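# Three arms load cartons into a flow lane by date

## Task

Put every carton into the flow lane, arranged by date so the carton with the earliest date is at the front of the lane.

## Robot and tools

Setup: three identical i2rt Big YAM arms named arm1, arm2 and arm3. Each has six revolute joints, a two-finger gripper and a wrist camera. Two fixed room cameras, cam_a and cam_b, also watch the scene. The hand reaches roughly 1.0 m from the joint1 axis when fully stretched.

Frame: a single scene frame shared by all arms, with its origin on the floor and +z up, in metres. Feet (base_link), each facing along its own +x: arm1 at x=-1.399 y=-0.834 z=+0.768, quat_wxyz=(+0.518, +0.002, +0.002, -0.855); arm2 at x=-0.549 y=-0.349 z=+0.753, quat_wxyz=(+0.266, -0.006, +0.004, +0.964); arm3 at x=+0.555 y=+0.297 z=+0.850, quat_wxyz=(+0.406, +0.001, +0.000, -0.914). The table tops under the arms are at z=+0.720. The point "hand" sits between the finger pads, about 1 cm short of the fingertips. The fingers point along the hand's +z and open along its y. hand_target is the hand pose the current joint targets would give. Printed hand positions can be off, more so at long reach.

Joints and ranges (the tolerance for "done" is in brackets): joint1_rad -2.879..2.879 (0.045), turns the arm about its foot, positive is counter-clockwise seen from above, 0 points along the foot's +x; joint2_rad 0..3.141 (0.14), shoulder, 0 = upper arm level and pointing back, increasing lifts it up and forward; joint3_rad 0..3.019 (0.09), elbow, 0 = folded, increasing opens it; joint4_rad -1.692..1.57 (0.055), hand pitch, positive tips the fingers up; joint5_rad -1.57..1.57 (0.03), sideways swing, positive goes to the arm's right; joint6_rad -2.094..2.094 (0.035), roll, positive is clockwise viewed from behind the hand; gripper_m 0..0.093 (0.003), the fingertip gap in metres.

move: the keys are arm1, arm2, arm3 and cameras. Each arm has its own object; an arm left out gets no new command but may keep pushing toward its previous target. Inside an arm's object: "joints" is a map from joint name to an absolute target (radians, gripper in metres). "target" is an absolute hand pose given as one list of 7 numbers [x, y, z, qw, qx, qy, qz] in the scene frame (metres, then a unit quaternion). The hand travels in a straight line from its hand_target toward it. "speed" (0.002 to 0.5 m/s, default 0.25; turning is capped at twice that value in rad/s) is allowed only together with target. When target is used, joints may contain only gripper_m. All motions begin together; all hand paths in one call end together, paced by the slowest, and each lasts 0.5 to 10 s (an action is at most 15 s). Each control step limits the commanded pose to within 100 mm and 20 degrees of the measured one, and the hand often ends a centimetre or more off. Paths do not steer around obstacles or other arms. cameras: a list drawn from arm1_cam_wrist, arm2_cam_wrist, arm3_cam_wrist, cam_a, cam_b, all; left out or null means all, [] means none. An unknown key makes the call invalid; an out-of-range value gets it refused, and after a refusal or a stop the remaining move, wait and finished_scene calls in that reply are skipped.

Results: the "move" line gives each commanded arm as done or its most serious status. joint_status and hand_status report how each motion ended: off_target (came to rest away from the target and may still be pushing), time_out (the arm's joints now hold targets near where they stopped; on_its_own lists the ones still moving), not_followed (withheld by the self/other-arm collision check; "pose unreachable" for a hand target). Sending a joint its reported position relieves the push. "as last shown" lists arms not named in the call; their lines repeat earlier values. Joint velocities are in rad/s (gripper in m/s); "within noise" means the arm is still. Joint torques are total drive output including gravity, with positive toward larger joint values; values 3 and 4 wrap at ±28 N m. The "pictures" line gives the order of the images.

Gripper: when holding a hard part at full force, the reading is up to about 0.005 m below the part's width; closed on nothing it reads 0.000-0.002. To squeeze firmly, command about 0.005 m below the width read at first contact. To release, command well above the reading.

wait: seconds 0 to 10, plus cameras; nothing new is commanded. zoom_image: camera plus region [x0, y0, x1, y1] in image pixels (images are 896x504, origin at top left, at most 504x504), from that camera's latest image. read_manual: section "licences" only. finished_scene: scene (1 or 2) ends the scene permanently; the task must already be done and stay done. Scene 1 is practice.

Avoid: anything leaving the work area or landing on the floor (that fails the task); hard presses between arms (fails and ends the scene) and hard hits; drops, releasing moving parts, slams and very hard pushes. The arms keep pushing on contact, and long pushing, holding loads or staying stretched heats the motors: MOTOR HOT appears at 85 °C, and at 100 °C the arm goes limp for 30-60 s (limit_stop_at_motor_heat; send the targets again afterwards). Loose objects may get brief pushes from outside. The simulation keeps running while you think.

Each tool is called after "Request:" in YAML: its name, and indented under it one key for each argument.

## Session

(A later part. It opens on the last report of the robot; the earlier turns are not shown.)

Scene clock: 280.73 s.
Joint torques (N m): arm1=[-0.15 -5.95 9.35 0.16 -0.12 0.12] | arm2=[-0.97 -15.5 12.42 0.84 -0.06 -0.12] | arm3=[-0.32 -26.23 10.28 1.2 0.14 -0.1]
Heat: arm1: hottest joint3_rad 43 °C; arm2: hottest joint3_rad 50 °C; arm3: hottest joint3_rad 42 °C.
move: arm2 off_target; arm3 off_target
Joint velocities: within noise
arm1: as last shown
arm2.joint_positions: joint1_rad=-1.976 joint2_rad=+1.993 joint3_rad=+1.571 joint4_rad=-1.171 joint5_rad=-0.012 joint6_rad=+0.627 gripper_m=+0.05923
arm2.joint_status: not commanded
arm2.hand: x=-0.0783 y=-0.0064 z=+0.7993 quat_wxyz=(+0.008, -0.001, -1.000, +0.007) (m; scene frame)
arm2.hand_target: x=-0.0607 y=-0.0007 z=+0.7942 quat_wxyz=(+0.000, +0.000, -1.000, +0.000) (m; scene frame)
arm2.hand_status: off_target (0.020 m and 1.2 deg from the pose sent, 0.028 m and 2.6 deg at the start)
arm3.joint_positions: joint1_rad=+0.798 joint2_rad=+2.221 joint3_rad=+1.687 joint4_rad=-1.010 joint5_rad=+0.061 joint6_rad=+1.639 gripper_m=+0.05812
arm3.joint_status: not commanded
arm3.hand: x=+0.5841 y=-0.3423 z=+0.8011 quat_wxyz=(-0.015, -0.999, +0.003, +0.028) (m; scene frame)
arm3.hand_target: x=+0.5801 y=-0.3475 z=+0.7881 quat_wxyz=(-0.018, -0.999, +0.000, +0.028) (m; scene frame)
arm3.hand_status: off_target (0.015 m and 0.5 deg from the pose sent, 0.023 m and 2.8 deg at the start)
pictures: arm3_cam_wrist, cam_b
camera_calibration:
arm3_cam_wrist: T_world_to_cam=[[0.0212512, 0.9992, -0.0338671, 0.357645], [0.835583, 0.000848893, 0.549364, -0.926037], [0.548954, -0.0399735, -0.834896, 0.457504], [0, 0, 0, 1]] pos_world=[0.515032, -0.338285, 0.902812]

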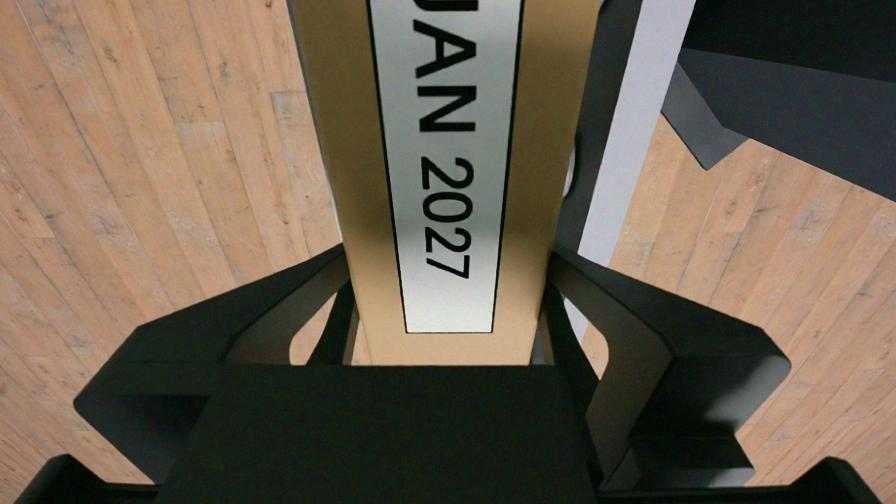

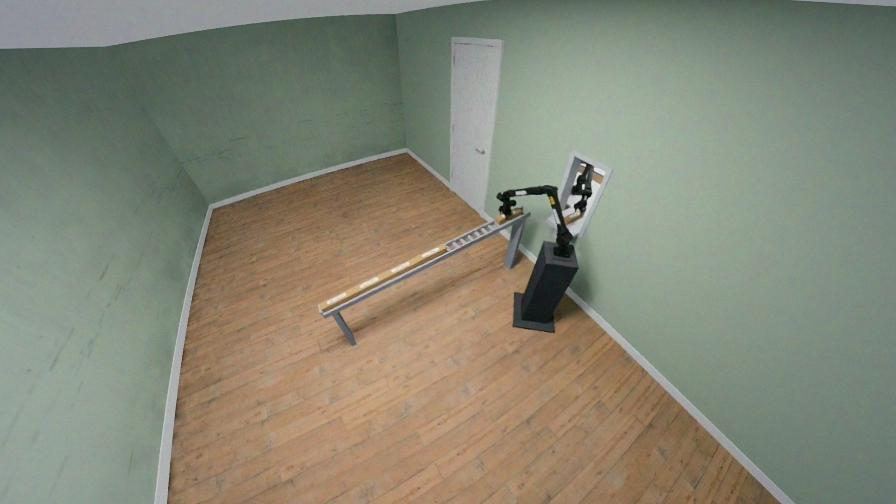

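Request:
move:
  arm3: {"target":[0.58,-0.335,0.825,-0.02,-0.9993,0,0.028],"speed":0.1}
  arm2: {"joints":{"gripper_m":0.093}}
  cameras: ["arm3_cam_wrist"]

Request:
move:
  arm3: {"target":[0.58,-0.337,0.79,-0.014,-0.9993,0,0.028],"speed":0.06}
  arm2: {"target":[-0.10,-0.01,0.89,0,0,1,0]}
  cameras: ["arm3_cam_wrist","cam_b"]

Request:
zoom_image:
  camera: "cam_b"
  region: [480, 180, 550, 240]

Scene clock: 285.33 s.
Joint torques (N m): arm1=[-0.09 -5.95 9.35 0.14 -0.11 0.12] | arm2=[-1.03 -16.73 12.33 0.65 -0.04 -0.12] | arm3=[-0.26 -31.03 9.66 -0.1 0.22 0.04]
Heat: arm1: hottest joint3_rad 43 °C; arm2: hottest joint3_rad 50 °C; arm3: hottest joint3_rad 42 °C.
move: arm2 done; arm3 off_target
Joint velocities: within noise
arm1.joint_positions: joint1_rad=+0.311 joint2_rad=+0.998 joint3_rad=+0.997 joint4_rad=-1.342 joint5_rad=+0.007 joint6_rad=-1.342 gripper_m=+0.09295
arm1.joint_status: not commanded
arm1.hand: x=-1.4535 y=-1.1417 z=+1.0116 quat_wxyz=(-0.001, -0.198, -0.974, +0.111) (m; scene frame)
arm1.hand_target: x=-1.4563 y=-1.1401 z=+1.0117 quat_wxyz=(-0.001, -0.206, -0.973, +0.107) (m; scene frame)
arm1.hand_status: not commanded
arm2.joint_positions: joint1_rad=-1.976 joint2_rad=+2.007 joint3_rad=+1.571 joint4_rad=-1.167 joint5_rad=-0.013 joint6_rad=+0.627 gripper_m=+0.09295
arm2.joint_status: all done
arm2.hand: x=-0.0786 y=-0.0066 z=+0.7912 quat_wxyz=(+0.012, -0.001, -1.000, +0.010) (m; scene frame)
arm2.hand_target: x=-0.0608 y=-0.0006 z=+0.7941 quat_wxyz=(+0.000, +0.000, -1.000, +0.000) (m; scene frame)
arm2.hand_status: not commanded
arm3.joint_positions: joint1_rad=+0.798 joint2_rad=+2.197 joint3_rad=+1.652 joint4_rad=-1.014 joint5_rad=+0.059 joint6_rad=+1.629 gripper_m=+0.05812
arm3.joint_status: not commanded
arm3.hand: x=+0.5837 y=-0.3301 z=+0.8039 quat_wxyz=(-0.007, -1.000, -0.002, +0.028) (m; scene frame)
arm3.hand_target: x=+0.5801 y=-0.3348 z=+0.8247 quat_wxyz=(-0.020, -0.999, +0.000, +0.028) (m; scene frame)
arm3.hand_status: off_target (0.022 m and 1.5 deg from the pose sent, 0.025 m and 0.7 deg at the start)
pictures: arm3_cam_wrist
camera_calibration:
arm3_cam_wrist: T_world_to_cam=[[0.0105453, 0.999784, -0.0179138, 0.339152], [0.835186, 0.00104496, 0.549967, -0.927393], [0.549867, -0.0207609, -0.834994, 0.466456], [0, 0, 0, 1]] pos_world=[0.514481, -0.328425, 0.905599]

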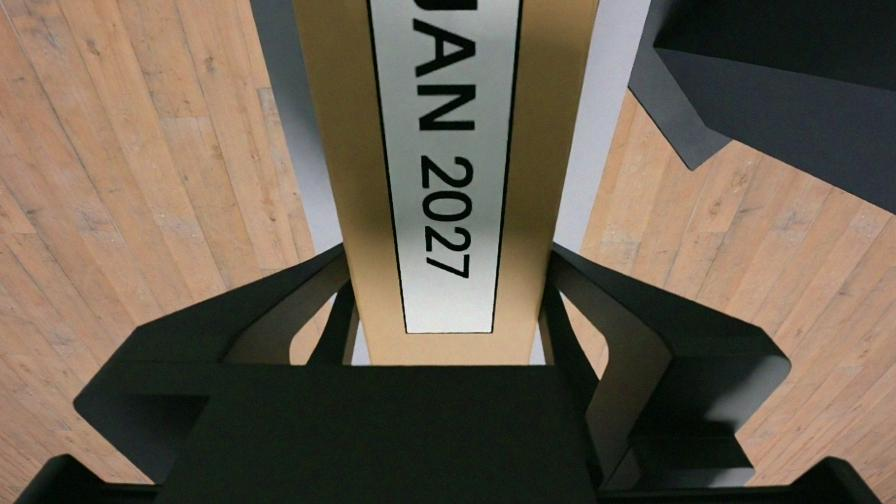

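Scene clock: 286.63 s.
Joint torques (N m): arm1=[-0.09 -5.95 9.33 0.14 -0.12 0.12] | arm2=[0.38 -15.79 12.1 -0.16 -0.04 0.1] | arm3=[-0.09 -26.23 9.88 0.81 0.15 0.03]
Heat: arm1: hottest joint3_rad 43 °C; arm2: hottest joint3_rad 50 °C; arm3: hottest joint3_rad 42 °C.
move: arm2 off_target; arm3 off_target
Joint velocities: within noise
arm1: as last shown
arm2.joint_positions: joint1_rad=-1.973 joint2_rad=+1.837 joint3_rad=+1.571 joint4_rad=-1.316 joint5_rad=-0.013 joint6_rad=+0.629 gripper_m=+0.09295
arm2.joint_status: not commanded
arm2.hand: x=-0.1042 y=-0.0207 z=+0.8850 quat_wxyz=(+0.004, +0.000, -1.000, +0.004) (m; scene frame)
arm2.hand_target: x=-0.1003 y=-0.0103 z=+0.8899 quat_wxyz=(+0.000, +0.000, -1.000, +0.000) (m; scene frame)
arm2.hand_status: off_target (0.013 m and 0.6 deg from the pose sent, 0.101 m and 1.8 deg at the start)
arm3.joint_positions: joint1_rad=+0.798 joint2_rad=+2.201 joint3_rad=+1.652 joint4_rad=-0.996 joint5_rad=+0.060 joint6_rad=+1.630 gripper_m=+0.05812
arm3.joint_status: not commanded
arm3.hand: x=+0.5837 y=-0.3339 z=+0.8017 quat_wxyz=(-0.015, -0.999, -0.002, +0.028) (m; scene frame)
arm3.hand_target: x=+0.5801 y=-0.3367 z=+0.7902 quat_wxyz=(-0.014, -1.000, +0.000, +0.028) (m; scene frame)
arm3.hand_status: off_target (0.013 m and 0.2 deg from the pose sent, 0.016 m and 0.8 deg at the start)
pictures: arm3_cam_wrist, cam_b
camera_calibration:
arm3_cam_wrist: T_world_to_cam=[[0.0113523, 0.999408, -0.0324925, 0.354023], [0.835307, 0.00838412, 0.54972, -0.923627], [0.549667, -0.0333817, -0.834716, 0.460168], [0, 0, 0, 1]] pos_world=[0.514553, -0.330708, 0.903349]

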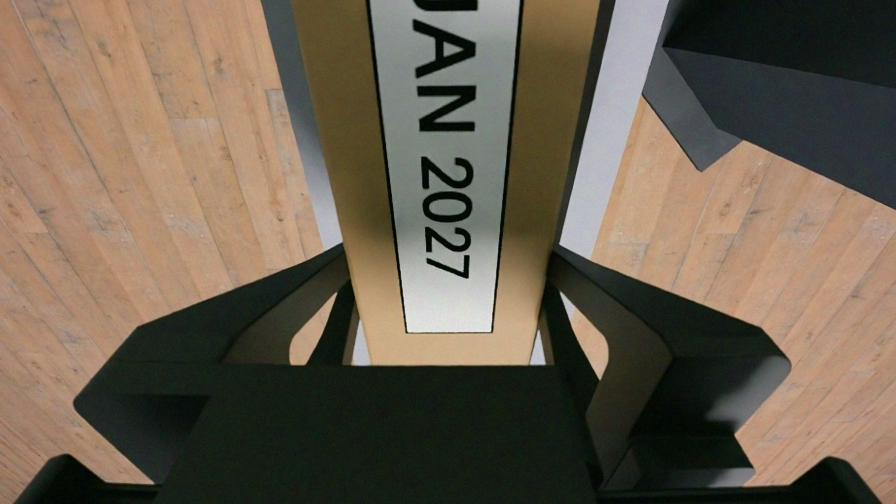

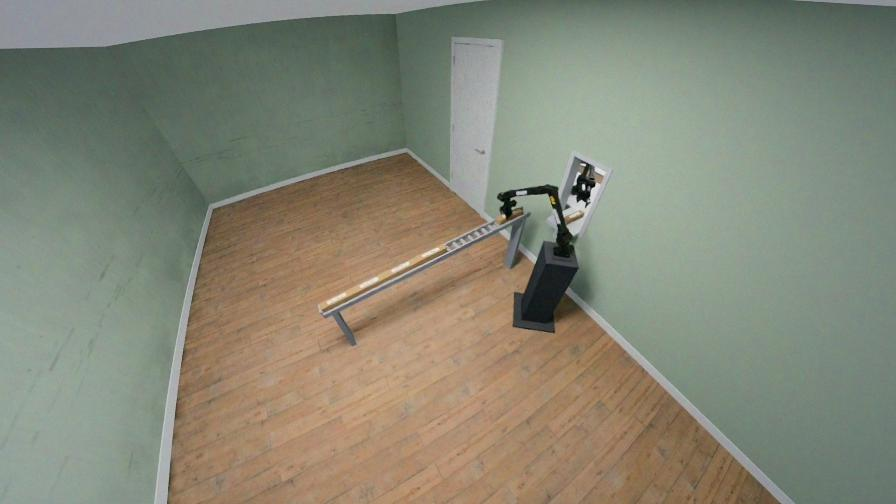

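Scaled by 7.200 from the camera's 896x504 image, which has a finer 1280x720 frame.

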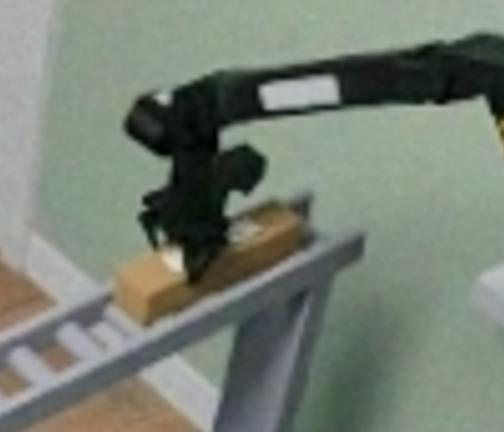

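Request:
move:
  arm3: {"joints":{"gripper_m":0.075}}
  arm2: {"target":[-0.35,-0.05,0.97,0,0,1,0]}
  cameras: []

Request:
move:
  arm3: {"target":[0.57,-0.33,0.92,0,1,0,0],"speed":0.15}
  cameras: ["arm3_cam_wrist","cam_b"]

Request:
move:
  arm3: {"target":[0.28,0.0,0.98,0,1,0,0],"speed":0.35}
  arm2: {"joints":{"joint1_rad":-0.9}}
  cameras: ["cam_b"]

Request:
move:
  arm3: {"target":[0.01,0.0,0.90,0,1,0,0],"joints":{"gripper_m":0.093}}
  cameras: ["arm3_cam_wrist"]

Scene clock: 293.53 s.
Joint torques (N m): arm1=[-0.15 -5.95 9.36 0.14 -0.11 0.12] | arm2=[0.32 -7.77 8.44 -0.05 0.09 0.09] | arm3=[-0.38 -26.11 9.95 0.76 0.15 0.03]
Heat: arm1: hottest joint3_rad 43 °C; arm2: hottest joint3_rad 50 °C; arm3: hottest joint3_rad 42 °C.
move: arm2 off_target; arm3 done
Joint velocities: within noise
arm1: as last shown
arm2.joint_positions: joint1_rad=-1.641 joint2_rad=+1.276 joint3_rad=+1.172 joint4_rad=-1.431 joint5_rad=-0.015 joint6_rad=+0.958 gripper_m=+0.09295
arm2.joint_status: not commanded
arm2.hand: x=-0.3434 y=-0.0457 z=+0.9786 quat_wxyz=(-0.009, +0.002, -1.000, -0.013) (m; scene frame)
arm2.hand_target: x=-0.3499 y=-0.0501 z=+0.9701 quat_wxyz=(+0.000, +0.000, -1.000, +0.000) (m; scene frame)
arm2.hand_status: off_target (0.012 m and 1.8 deg from the pose sent, 0.262 m and 0.6 deg at the start)
arm3.joint_positions: joint1_rad=+0.798 joint2_rad=+2.201 joint3_rad=+1.652 joint4_rad=-0.991 joint5_rad=+0.060 joint6_rad=+1.630 gripper_m=+0.07494
arm3.joint_status: all done
arm3.hand: x=+0.5838 y=-0.3351 z=+0.8017 quat_wxyz=(-0.017, -0.999, -0.001, +0.028) (m; scene frame)
arm3.hand_target: x=+0.5801 y=-0.3367 z=+0.7902 quat_wxyz=(-0.014, -1.000, +0.000, +0.028) (m; scene frame)
arm3.hand_status: not commanded
pictures: none
No camera images: "cameras" was empty.

Scene clock: 295.17 s.
Joint torques (N m): arm1=[-0.03 -5.89 9.35 0.14 -0.11 0.12] | arm2=[0.44 -7.71 8.44 -0.03 0.09 0.09] | arm3=[-0.5 -26.58 13.74 -0.13 0.02 -0.04]
Heat: arm1: hottest joint3_rad 43 °C; arm2: hottest joint3_rad 50 °C; arm3: hottest joint3_rad 42 °C.
move: arm3 off_target
Joint velocities: within noise
arm1, arm2: as last shown
arm2.joint_positions: joint1_rad=-1.641 joint2_rad=+1.276 joint3_rad=+1.172 joint4_rad=-1.431 joint5_rad=-0.015 joint6_rad=+0.959 gripper_m=+0.09295
arm2.hand: x=-0.3434 y=-0.0457 z=+0.9786 quat_wxyz=(-0.009, +0.001, -1.000, -0.013) (m; scene frame)
arm3.joint_positions: joint1_rad=+0.770 joint2_rad=+2.061 joint3_rad=+1.727 joint4_rad=-1.256 joint5_rad=+0.005 joint6_rad=+1.606 gripper_m=+0.07494
arm3.joint_status: not commanded
arm3.hand: x=+0.5748 y=-0.3183 z=+0.9117 quat_wxyz=(+0.010, -1.000, +0.000, +0.002) (m; scene frame)
arm3.hand_target: x=+0.5699 y=-0.3295 z=+0.9201 quat_wxyz=(+0.000, -1.000, +0.000, +0.000) (m; scene frame)
arm3.hand_status: off_target (0.015 m and 1.1 deg from the pose sent, 0.119 m and 3.7 deg at the start)
pictures: arm3_cam_wrist, cam_b
camera_calibration:
arm3_cam_wrist: T_world_to_cam=[[0.0156914, 0.999739, 0.0166283, 0.294962], [0.805258, -0.0224938, 0.592498, -1.00832], [0.592717, 0.00409299, -0.805401, 0.517895], [0, 0, 0, 1]] pos_world=[0.500365, -0.319686, 1.00964]

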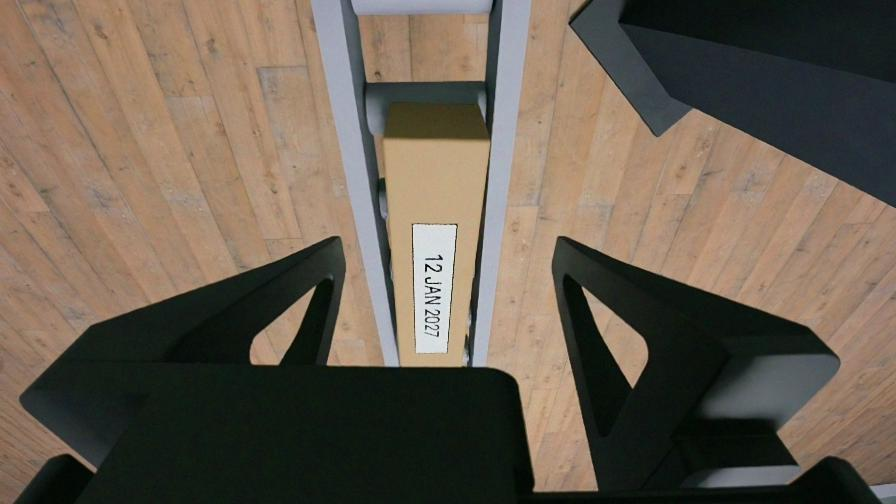

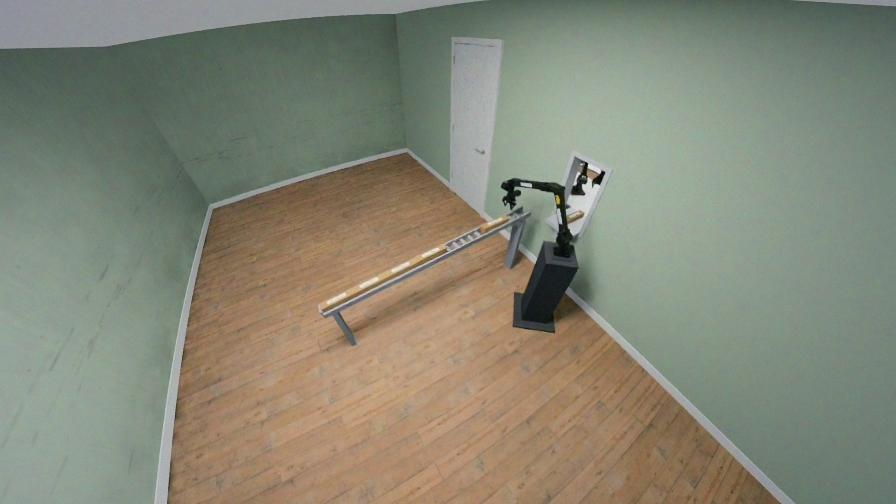

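Scene clock: 297.57 s.
Joint torques (N m): arm1=[-0.09 -6.01 9.33 0.14 -0.12 0.12] | arm2=[0.44 -7.82 8.43 -0.03 0.08 0.09] | arm3=[-0.32 -15.68 10.35 0.01 0 -0.02]
Heat: arm1: hottest joint3_rad 43 °C; arm2: hottest joint3_rad 49 °C; arm3: hottest joint3_rad 42 °C.
move: arm2 done; arm3 done
Joint velocities: within noise
arm1: as last shown
arm2.joint_positions: joint1_rad=-0.908 joint2_rad=+1.276 joint3_rad=+1.172 joint4_rad=-1.431 joint5_rad=-0.015 joint6_rad=+0.960 gripper_m=+0.09296
arm2.joint_status: all done
arm2.hand: x=-0.5978 y=+0.0158 z=+0.9755 quat_wxyz=(+0.001, +0.359, -0.933, -0.012) (m; scene frame)
arm2.hand_target: x=-0.5996 y=+0.0081 z=+0.9671 quat_wxyz=(+0.004, +0.358, -0.934, +0.003) (m; scene frame)
arm2.hand_status: not commanded
arm3.joint_positions: joint1_rad=-0.004 joint2_rad=+1.462 joint3_rad=+1.091 joint4_rad=-1.190 joint5_rad=+0.004 joint6_rad=+0.837 gripper_m=+0.07494
arm3.joint_status: not commanded
arm3.hand: x=+0.2799 y=-0.0024 z=+0.9796 quat_wxyz=(-0.002, -1.000, +0.002, +0.004) (m; scene frame)
arm3.hand_target: x=+0.2801 y=+0.0000 z=+0.9800 quat_wxyz=(+0.000, -1.000, +0.000, +0.000) (m; scene frame)
arm3.hand_status: done (0.002 m and 0.6 deg from the pose sent, 0.439 m and 1.1 deg at the start)
pictures: cam_b

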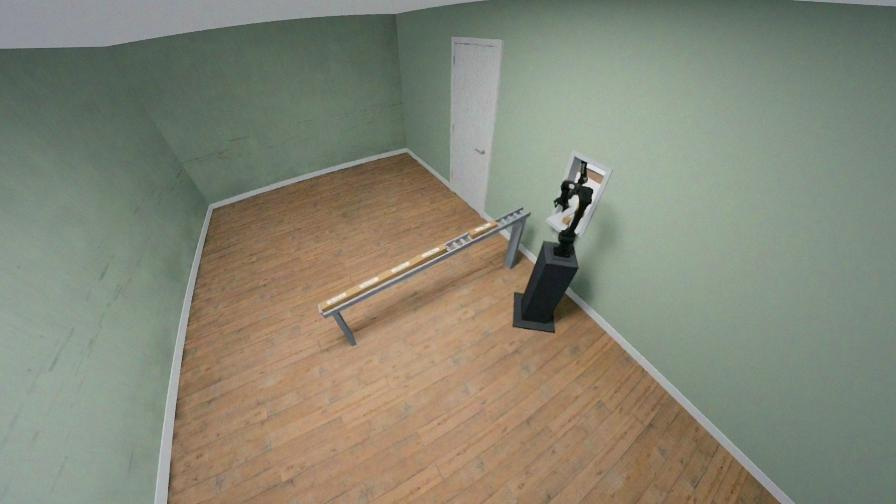

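Scene clock: 299.67 s.
Joint torques (N m): arm1=[-0.09 -5.95 9.36 0.14 -0.12 0.12] | arm2=[0.32 -7.82 8.42 -0.05 0.08 0.08] | arm3=[-0.15 -24.23 13.97 -0.03 -0.02 -0.02]
Heat: arm1: hottest joint3_rad 43 °C; arm2: hottest joint3_rad 49 °C; arm3: hottest joint3_rad 42 °C.
move: arm3 off_target
Joint velocities: within noise
arm1, arm2: as last shown
arm3.joint_positions: joint1_rad=-0.334 joint2_rad=+2.037 joint3_rad=+1.666 joint4_rad=-1.199 joint5_rad=+0.003 joint6_rad=+0.510 gripper_m=+0.09291
arm3.joint_status: all done
arm3.hand: x=+0.0204 y=+0.0053 z=+0.9027 quat_wxyz=(+0.002, -1.000, +0.004, +0.000) (m; scene frame)
arm3.hand_target: x=+0.0105 y=+0.0002 z=+0.9000 quat_wxyz=(+0.000, -1.000, +0.000, +0.000) (m; scene frame)
arm3.hand_status: off_target (0.012 m and 0.5 deg from the pose sent, 0.281 m and 0.6 deg at the start)
pictures: arm3_cam_wrist
camera_calibration:
arm3_cam_wrist: T_world_to_cam=[[0.0233594, 0.999727, 0.000533891, -0.00532961], [0.802917, -0.019079, 0.595785, -0.552235], [0.595632, -0.0134885, -0.803144, 0.835934], [0, 0, 0, 1]] pos_world=[-0.0543858, 0.00606759, 1.00039]

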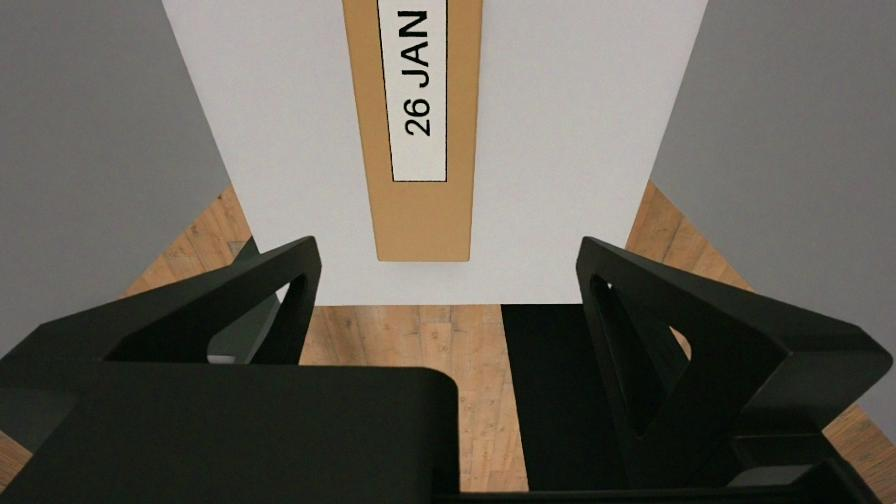

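Request:
move:
  arm3: {"target":[0.015,-0.018,0.782,0,1,0,0]}
  cameras: []

Request:
move:
  arm3: {"joints":{"gripper_m":0.048}}
  cameras: ["arm3_cam_wrist","cam_b"]

Request:
move:
  arm3: {"target":[0.04,0.0,0.90,0,1,0,0]}
  cameras: []

Request:
move:
  arm3: {"target":[0.30,-0.03,0.98,0,1,0,0]}
  cameras: []

Request:
move:
  arm3: {"target":[0.58,-0.30,0.95,-0.02,0.9996,0,-0.028]}
  cameras: ["arm3_cam_wrist","cam_b"]

Request:
move:
  arm3: {"target":[0.58,-0.352,0.835,-0.02,-0.9993,0,0.028],"speed":0.15}
  cameras: ["arm3_cam_wrist","cam_b"]

Scene clock: 304.17 s.
Joint torques (N m): arm1=[-0.09 -6.01 9.33 0.12 -0.12 0.12] | arm2=[0.44 -7.88 8.42 -0.06 0.08 0.09] | arm3=[0.73 -26.87 10.84 0.65 -0.01 0.14]
Heat: arm1: hottest joint3_rad 43 °C; arm2: hottest joint3_rad 49 °C; arm3: hottest joint3_rad 42 °C.
move: arm3 off_target
Joint velocities: within noise
arm1, arm2: as last shown
arm3.joint_positions: joint1_rad=-0.314 joint2_rad=+2.209 joint3_rad=+1.619 joint4_rad=-0.993 joint5_rad=+0.003 joint6_rad=+0.521 gripper_m=+0.09291
arm3.joint_status: not commanded
arm3.hand: x=+0.0200 y=-0.0091 z=+0.7848 quat_wxyz=(+0.004, -1.000, +0.000, -0.006) (m; scene frame)
arm3.hand_target: x=+0.0153 y=-0.0180 z=+0.7822 quat_wxyz=(+0.000, -1.000, +0.000, +0.000) (m; scene frame)
arm3.hand_status: off_target (0.011 m and 0.8 deg from the pose sent, 0.123 m and 0.5 deg at the start)
pictures: none
No camera images: "cameras" was empty.

Scene clock: 304.83 s.
Joint torques (N m): arm1=[-0.15 -5.95 9.33 0.12 -0.11 0.12] | arm2=[0.44 -7.88 8.43 -0.06 0.08 0.09] | arm3=[1.03 -26.52 10.8 0.64 0.09 0.14]
Heat: arm1: hottest joint3_rad 43 °C; arm2: hottest joint3_rad 49 °C; arm3: hottest joint3_rad 42 °C.
move: arm3 off_target
Joint velocities: within noise
arm1, arm2: as last shown
arm3.joint_positions: joint1_rad=-0.314 joint2_rad=+2.209 joint3_rad=+1.619 joint4_rad=-0.993 joint5_rad=+0.001 joint6_rad=+0.522 gripper_m=+0.05820
arm3.joint_status: gripper_m off_target (ended at +0.05823, target +0.04800)
arm3.hand: x=+0.0201 y=-0.0095 z=+0.7848 quat_wxyz=(+0.003, -1.000, +0.000, -0.006) (m; scene frame)
arm3.hand_target: x=+0.0153 y=-0.0180 z=+0.7822 quat_wxyz=(+0.000, -1.000, +0.000, +0.000) (m; scene frame)
arm3.hand_status: not commanded
pictures: arm3_cam_wrist, cam_b
camera_calibration:
arm3_cam_wrist: T_world_to_cam=[[0.015714, 0.999867, 0.00426017, 0.00673258], [0.796106, -0.0150892, 0.604969, -0.489064], [0.604953, -0.00611491, -0.796238, 0.73573], [0, 0, 0, 1]] pos_world=[-0.055841, -0.00961238, 0.881656]

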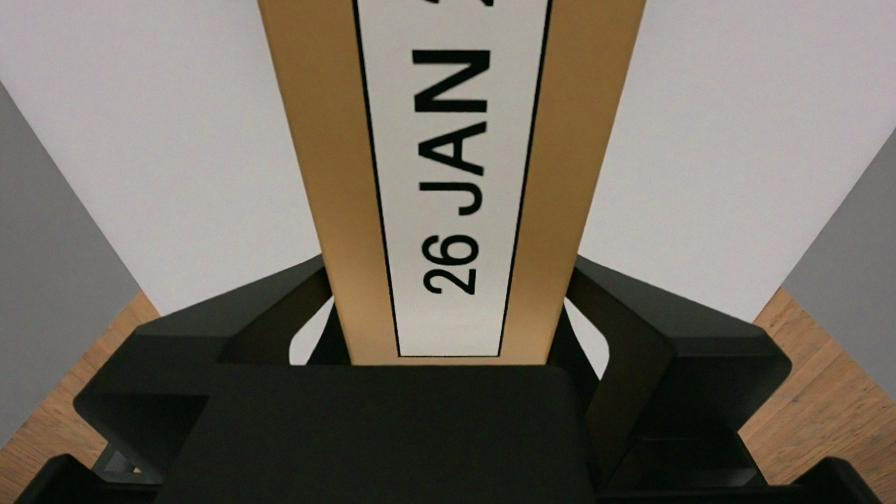

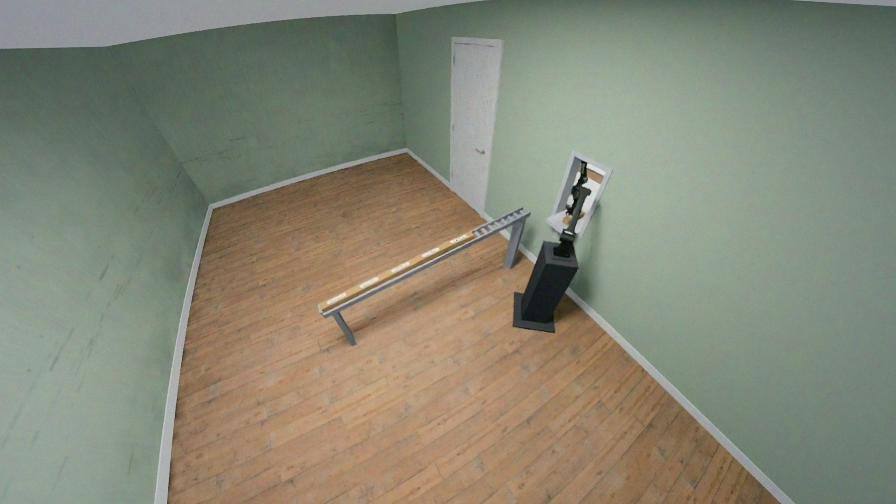

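Scene clock: 306.20 s.
Joint torques (N m): arm1=[-0.03 -5.95 9.35 0.16 -0.12 0.12] | arm2=[0.44 -7.82 8.42 -0.06 0.07 0.09] | arm3=[0.5 -26.75 12.21 0.14 0.11 0.09]
Heat: arm1: hottest joint3_rad 43 °C; arm2: hottest joint3_rad 48 °C; arm3: hottest joint3_rad 42 °C.
move: arm3 off_target
Joint velocities: within noise
arm1.joint_positions: joint1_rad=+0.311 joint2_rad=+0.998 joint3_rad=+0.997 joint4_rad=-1.342 joint5_rad=+0.007 joint6_rad=-1.342 gripper_m=+0.09295
arm1.joint_status: not commanded
arm1.hand: x=-1.4535 y=-1.1417 z=+1.0116 quat_wxyz=(-0.001, -0.198, -0.974, +0.111) (m; scene frame)
arm1.hand_target: x=-1.4563 y=-1.1401 z=+1.0117 quat_wxyz=(-0.001, -0.206, -0.973, +0.107) (m; scene frame)
arm1.hand_status: not commanded
arm2: as last shown
arm3.joint_positions: joint1_rad=-0.314 joint2_rad=+2.012 joint3_rad=+1.576 joint4_rad=-1.162 joint5_rad=+0.000 joint6_rad=+0.522 gripper_m=+0.05820
arm3.joint_status: not commanded
arm3.hand: x=+0.0478 y=+0.0065 z=+0.8859 quat_wxyz=(+0.007, -1.000, +0.000, -0.013) (m; scene frame)
arm3.hand_target: x=+0.0403 y=+0.0001 z=+0.9001 quat_wxyz=(+0.000, -1.000, +0.000, +0.000) (m; scene frame)
arm3.hand_status: off_target (0.017 m and 1.7 deg from the pose sent, 0.117 m and 0.8 deg at the start)
pictures: none
No camera images: "cameras" was empty.

Scene clock: 308.27 s.
Joint torques (N m): arm1=[-0.09 -5.89 9.35 0.14 -0.12 0.12] | arm2=[0.44 -7.88 8.4 -0.06 0.08 0.09] | arm3=[0.56 -18.43 11.28 0.13 0.34 0.17]
Heat: arm1: hottest joint3_rad 43 °C; arm2: hottest joint3_rad 48 °C; arm3: hottest joint3_rad 42 °C.
move: arm3 off_target
Joint velocities: within noise
arm1, arm2: as last shown
arm3.joint_positions: joint1_rad=+0.072 joint2_rad=+1.510 joint3_rad=+1.105 joint4_rad=-1.194 joint5_rad=-0.005 joint6_rad=+0.902 gripper_m=+0.05820
arm3.joint_status: not commanded
arm3.hand: x=+0.3021 y=-0.0266 z=+0.9657 quat_wxyz=(+0.010, -1.000, -0.003, -0.012) (m; scene frame)
arm3.hand_target: x=+0.3002 y=-0.0299 z=+0.9799 quat_wxyz=(+0.000, -1.000, +0.000, +0.000) (m; scene frame)
arm3.hand_status: off_target (0.015 m and 1.8 deg from the pose sent, 0.272 m and 1.7 deg at the start)
pictures: none
No camera images: "cameras" was empty.

Scene clock: 310.83 s.
Joint torques (N m): arm1=[-0.09 -5.89 9.35 0.13 -0.11 0.12] | arm2=[0.38 -7.88 8.42 -0.06 0.08 0.08] | arm3=[0.09 -25.47 15.73 -0.36 0.46 0.19]
Heat: arm1: hottest joint3_rad 43 °C; arm2: hottest joint3_rad 48 °C; arm3: hottest joint3_rad 42 °C.
move: arm3 off_target
Joint velocities: within noise
arm1, arm2: as last shown
arm3.joint_positions: joint1_rad=+0.798 joint2_rad=+1.988 joint3_rad=+1.661 joint4_rad=-1.329 joint5_rad=+0.047 joint6_rad=+1.620 gripper_m=+0.05820
arm3.joint_status: not commanded
arm3.hand: x=+0.5822 y=-0.2799 z=+0.9319 quat_wxyz=(+0.041, -0.999, -0.008, +0.025) (m; scene frame)
arm3.hand_target: x=+0.5799 y=-0.2987 z=+0.9502 quat_wxyz=(+0.020, -0.999, +0.000, +0.028) (m; scene frame)
arm3.hand_status: off_target (0.027 m and 2.6 deg from the pose sent, 0.390 m and 4.7 deg at the start)
pictures: arm3_cam_wrist, cam_b
camera_calibration:
arm3_cam_wrist: T_world_to_cam=[[0.00184472, 0.996799, 0.0799209, 0.204337], [0.83228, -0.045835, 0.552458, -1.01035], [0.554353, 0.0654974, -0.8297, 0.591756], [0, 0, 0, 1]] pos_world=[0.512479, -0.288751, 1.03283]

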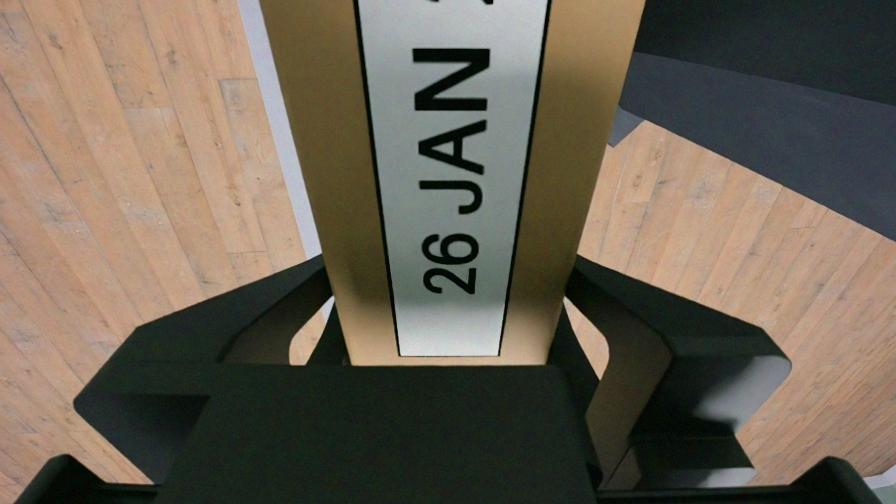

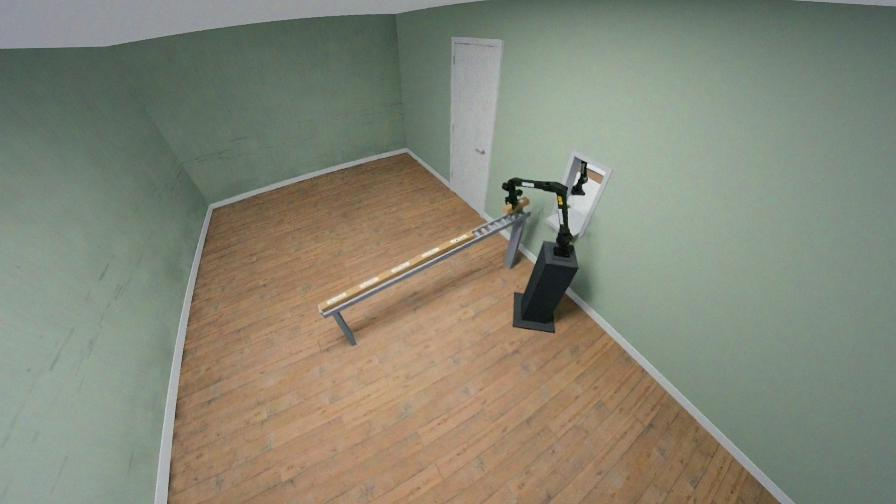

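Scene clock: 312.60 s.
Joint torques (N m): arm1=[-0.15 -5.95 9.31 0.16 -0.11 0.12] | arm2=[0.38 -7.88 8.42 -0.06 0.08 0.09] | arm3=[-0.56 -28.45 14.49 0.46 0.46 0.11]
Heat: arm1: hottest joint3_rad 43 °C; arm2: hottest joint3_rad 48 °C; arm3: hottest joint3_rad 42 °C.
move: arm3 off_target
Joint velocities: within noise
arm1, arm2: as last shown
arm3.joint_positions: joint1_rad=+0.798 joint2_rad=+2.192 joint3_rad=+1.674 joint4_rad=-1.083 joint5_rad=+0.051 joint6_rad=+1.621 gripper_m=+0.05820
arm3.joint_status: not commanded
arm3.hand: x=+0.5845 y=-0.3239 z=+0.8146 quat_wxyz=(+0.014, -1.000, -0.007, +0.026) (m; scene frame)
arm3.hand_target: x=+0.5798 y=-0.3503 z=+0.8360 quat_wxyz=(-0.020, -0.999, +0.000, +0.028) (m; scene frame)
arm3.hand_status: off_target (0.035 m and 3.9 deg from the pose sent, 0.121 m and 7.1 deg at the start)
pictures: arm3_cam_wrist, cam_b
camera_calibration:
arm3_cam_wrist: T_world_to_cam=[[0.00251445, 0.999706, 0.0241147, 0.303546], [0.832657, -0.0154475, 0.553574, -0.940771], [0.553784, 0.0186873, -0.832451, 0.483462], [0, 0, 0, 1]] pos_world=[0.514842, -0.327024, 0.915925]

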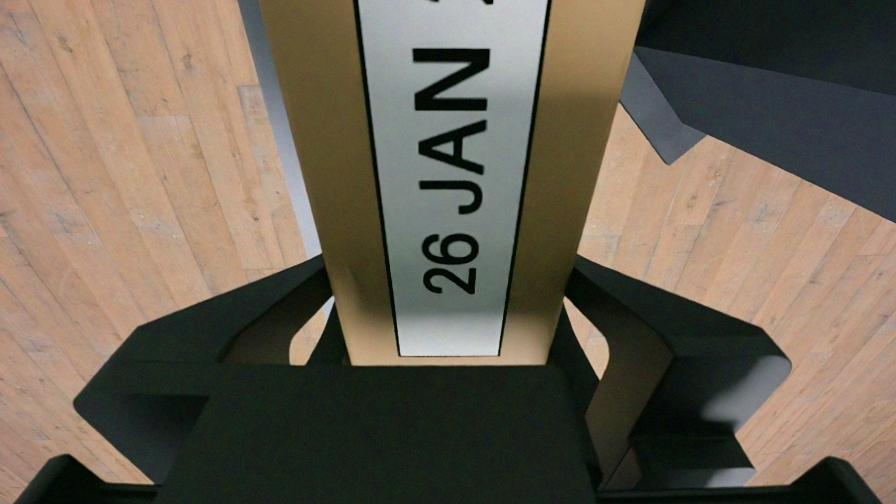

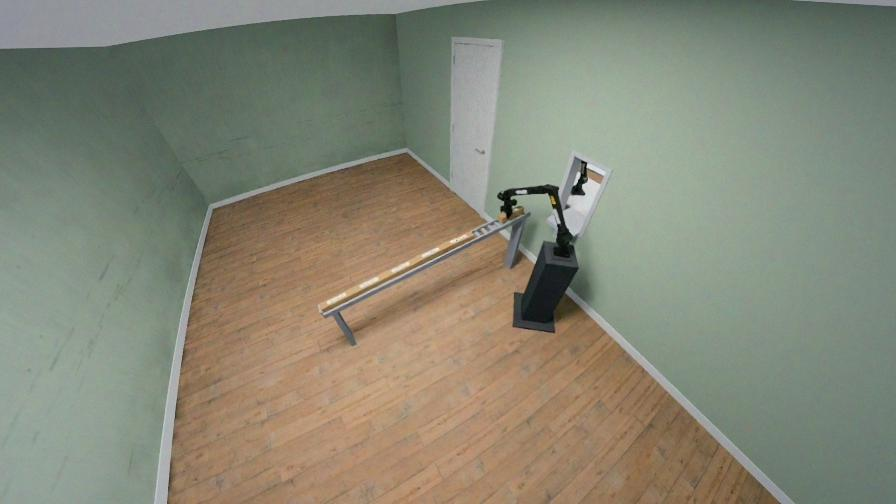

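Request:
move:
  arm3: {"target":[0.58,-0.355,0.806,-0.022,-0.9993,0,0.028],"speed":0.1}
  cameras: ["arm3_cam_wrist"]

Request:
move:
  arm3: {"target":[0.58,-0.340,0.772,-0.014,-0.9993,0,0.028],"speed":0.06}
  cameras: ["arm3_cam_wrist","cam_b"]

Request:
zoom_image:
  camera: "cam_b"
  region: [480, 180, 550, 240]

Scene clock: 317.70 s.
Joint torques (N m): arm1=[-0.09 -5.95 9.33 0.14 -0.12 0.12] | arm2=[0.44 -7.82 8.43 -0.05 0.07 0.09] | arm3=[-0.38 -28.57 13.64 0.57 0.47 0.12]
Heat: arm1: hottest joint3_rad 43 °C; arm2: hottest joint3_rad 47 °C; arm3: hottest joint3_rad 43 °C.
move: arm3 off_target
Joint velocities: within noise
arm1: as last shown
arm2.joint_positions: joint1_rad=-0.908 joint2_rad=+1.276 joint3_rad=+1.172 joint4_rad=-1.431 joint5_rad=-0.015 joint6_rad=+0.960 gripper_m=+0.09296
arm2.joint_status: not commanded
arm2.hand: x=-0.5978 y=+0.0158 z=+0.9755 quat_wxyz=(+0.001, +0.359, -0.933, -0.012) (m; scene frame)
arm2.hand_target: x=-0.5996 y=+0.0081 z=+0.9671 quat_wxyz=(+0.004, +0.358, -0.934, +0.003) (m; scene frame)
arm2.hand_status: not commanded
arm3.joint_positions: joint1_rad=+0.798 joint2_rad=+2.235 joint3_rad=+1.674 joint4_rad=-1.030 joint5_rad=+0.052 joint6_rad=+1.621 gripper_m=+0.05820
arm3.joint_status: not commanded
arm3.hand: x=+0.5848 y=-0.3293 z=+0.7883 quat_wxyz=(+0.008, -1.000, -0.007, +0.025) (m; scene frame)
arm3.hand_target: x=+0.5798 y=-0.3537 z=+0.8067 quat_wxyz=(-0.022, -0.999, +0.000, +0.028) (m; scene frame)
arm3.hand_status: off_target (0.032 m and 3.6 deg from the pose sent, 0.033 m and 4.2 deg at the start)
pictures: arm3_cam_wrist
camera_calibration:
arm3_cam_wrist: T_world_to_cam=[[0.00252163, 0.999907, 0.0134333, 0.318133], [0.832495, -0.00954151, 0.553951, -0.92482], [0.554027, 0.00978627, -0.832441, 0.458387], [0, 0, 0, 1]] pos_world=[0.515147, -0.331413, 0.889611]

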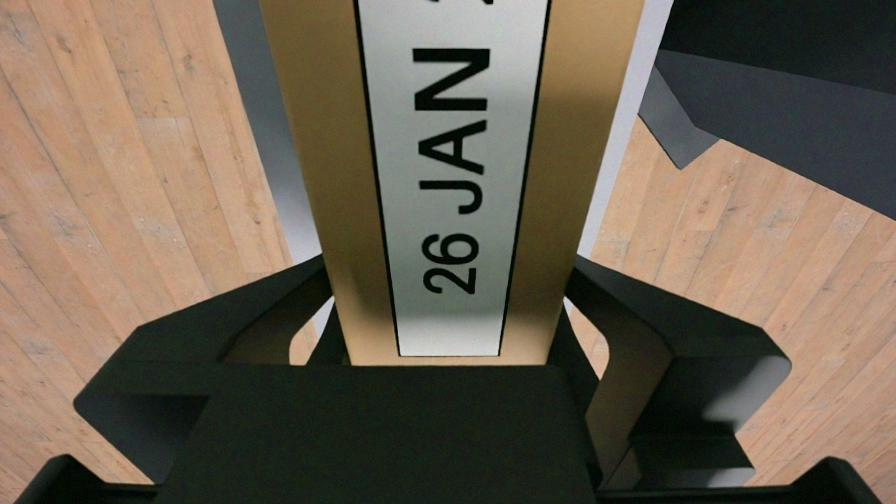

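Scene clock: 318.83 s.
Joint torques (N m): arm1=[-0.09 -5.95 9.33 0.13 -0.12 0.13] | arm2=[0.44 -7.88 8.43 -0.05 0.08 0.09] | arm3=[-0.15 -26.99 9.29 0.75 0.17 0.13]
Heat: arm1: hottest joint3_rad 43 °C; arm2: hottest joint3_rad 47 °C; arm3: hottest joint3_rad 43 °C.
move: arm3 off_target
Joint velocities: within noise
arm1, arm2: as last shown
arm3.joint_positions: joint1_rad=+0.798 joint2_rad=+2.241 joint3_rad=+1.665 joint4_rad=-0.967 joint5_rad=+0.059 joint6_rad=+1.621 gripper_m=+0.05820
arm3.joint_status: not commanded
arm3.hand: x=+0.5842 y=-0.3392 z=+0.7818 quat_wxyz=(-0.015, -0.999, -0.006, +0.028) (m; scene frame)
arm3.hand_target: x=+0.5800 y=-0.3398 z=+0.7721 quat_wxyz=(-0.014, -1.000, +0.000, +0.028) (m; scene frame)
arm3.hand_status: off_target (0.011 m and 0.7 deg from the pose sent, 0.020 m and 2.7 deg at the start)
pictures: arm3_cam_wrist, cam_b
camera_calibration:
arm3_cam_wrist: T_world_to_cam=[[0.00260501, 0.999423, -0.0338551, 0.364885], [0.834859, 0.0164624, 0.550218, -0.910475], [0.550458, -0.0296976, -0.834334, 0.443619], [0, 0, 0, 1]] pos_world=[0.514973, -0.336511, 0.88344]

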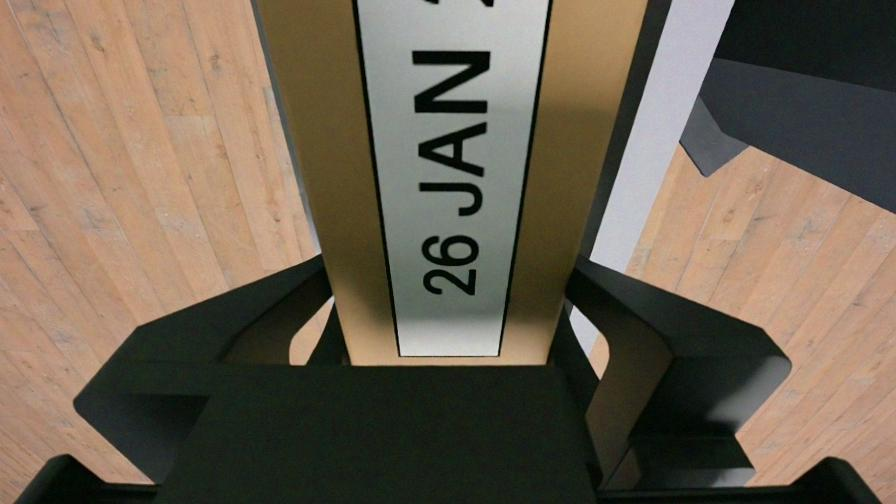

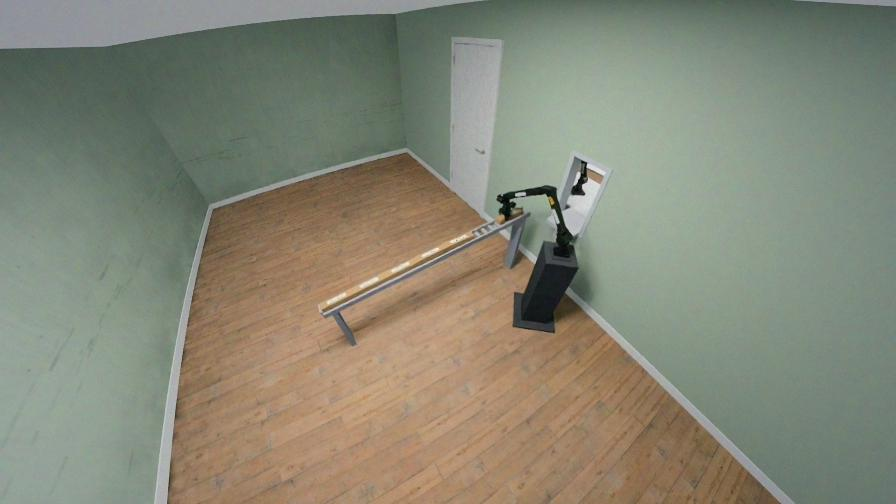

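Scaled by 7.200 from the camera's 896x504 image, which has a finer 1280x720 frame.

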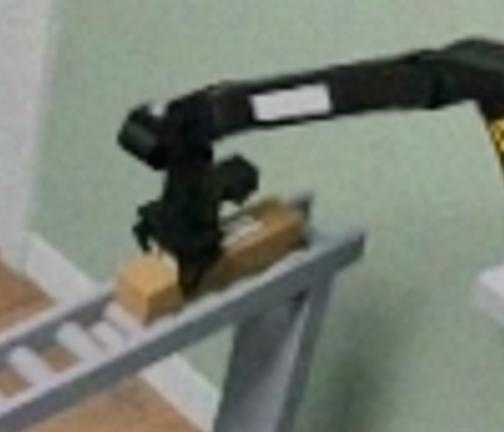

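Request:
move:
  arm3: {"target":[0.58,-0.329,0.785,-0.014,-0.9993,0,0.028],"speed":0.06}
  cameras: []

Request:
move:
  arm3: {"target":[0.58,-0.332,0.768,-0.01,-0.9993,0,0.028],"speed":0.06}
  cameras: ["arm3_cam_wrist"]

Scene clock: 321.60 s.
Joint torques (N m): arm1=[-0.09 -5.95 9.32 0.14 -0.12 0.13] | arm2=[0.44 -7.88 8.43 -0.05 0.07 0.08] | arm3=[-0.15 -29.33 8.31 0.5 0.12 0.16]
Heat: arm1: hottest joint3_rad 43 °C; arm2: hottest joint3_rad 47 °C; arm3: hottest joint3_rad 43 °C.
move: arm3 done
Joint velocities: within noise
arm1, arm2: as last shown
arm3.joint_positions: joint1_rad=+0.798 joint2_rad=+2.226 joint3_rad=+1.632 joint4_rad=-0.959 joint5_rad=+0.060 joint6_rad=+1.618 gripper_m=+0.05820
arm3.joint_status: not commanded
arm3.hand: x=+0.5834 y=-0.3294 z=+0.7800 quat_wxyz=(-0.011, -1.000, -0.007, +0.029) (m; scene frame)
arm3.hand_target: x=+0.5800 y=-0.3290 z=+0.7849 quat_wxyz=(-0.014, -1.000, +0.000, +0.028) (m; scene frame)
arm3.hand_status: done (0.006 m and 0.9 deg from the pose sent, 0.012 m and 0.7 deg at the start)
pictures: none
No camera images: "cameras" was empty.

Scene clock: 322.57 s.
Joint torques (N m): arm1=[-0.09 -5.95 9.36 0.16 -0.11 0.13] | arm2=[0.38 -7.88 8.42 -0.05 0.07 0.08] | arm3=[-0.38 -25.93 9.59 0.7 0.12 0.16]
Heat: arm1: hottest joint3_rad 43 °C; arm2: hottest joint3_rad 47 °C; arm3: hottest joint3_rad 43 °C.
move: arm3 off_target
Joint velocities: within noise
arm1, arm2: as last shown
arm3.joint_positions: joint1_rad=+0.798 joint2_rad=+2.226 joint3_rad=+1.632 joint4_rad=-0.955 joint5_rad=+0.060 joint6_rad=+1.618 gripper_m=+0.05820
arm3.joint_status: not commanded
arm3.hand: x=+0.5835 y=-0.3304 z=+0.7800 quat_wxyz=(-0.013, -0.999, -0.007, +0.028) (m; scene frame)
arm3.hand_target: x=+0.5799 y=-0.3316 z=+0.7681 quat_wxyz=(-0.010, -1.000, +0.000, +0.028) (m; scene frame)
arm3.hand_status: off_target (0.013 m and 0.9 deg from the pose sent, 0.013 m and 0.8 deg at the start)
pictures: arm3_cam_wrist
camera_calibration:
arm3_cam_wrist: T_world_to_cam=[[0.000289749, 0.999605, -0.0280934, 0.352887], [0.835684, 0.0151872, 0.549001, -0.908951], [0.549211, -0.0236363, -0.83535, 0.44631], [0, 0, 0, 1]] pos_world=[0.514375, -0.328394, 0.881753]

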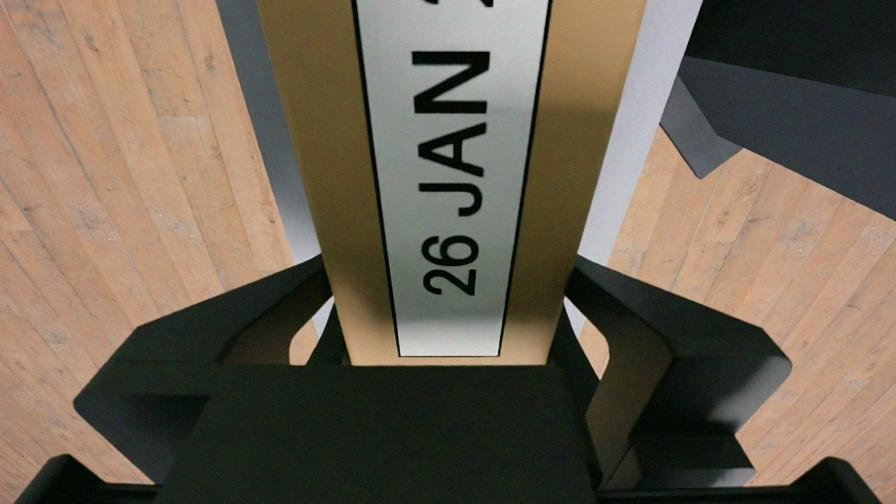

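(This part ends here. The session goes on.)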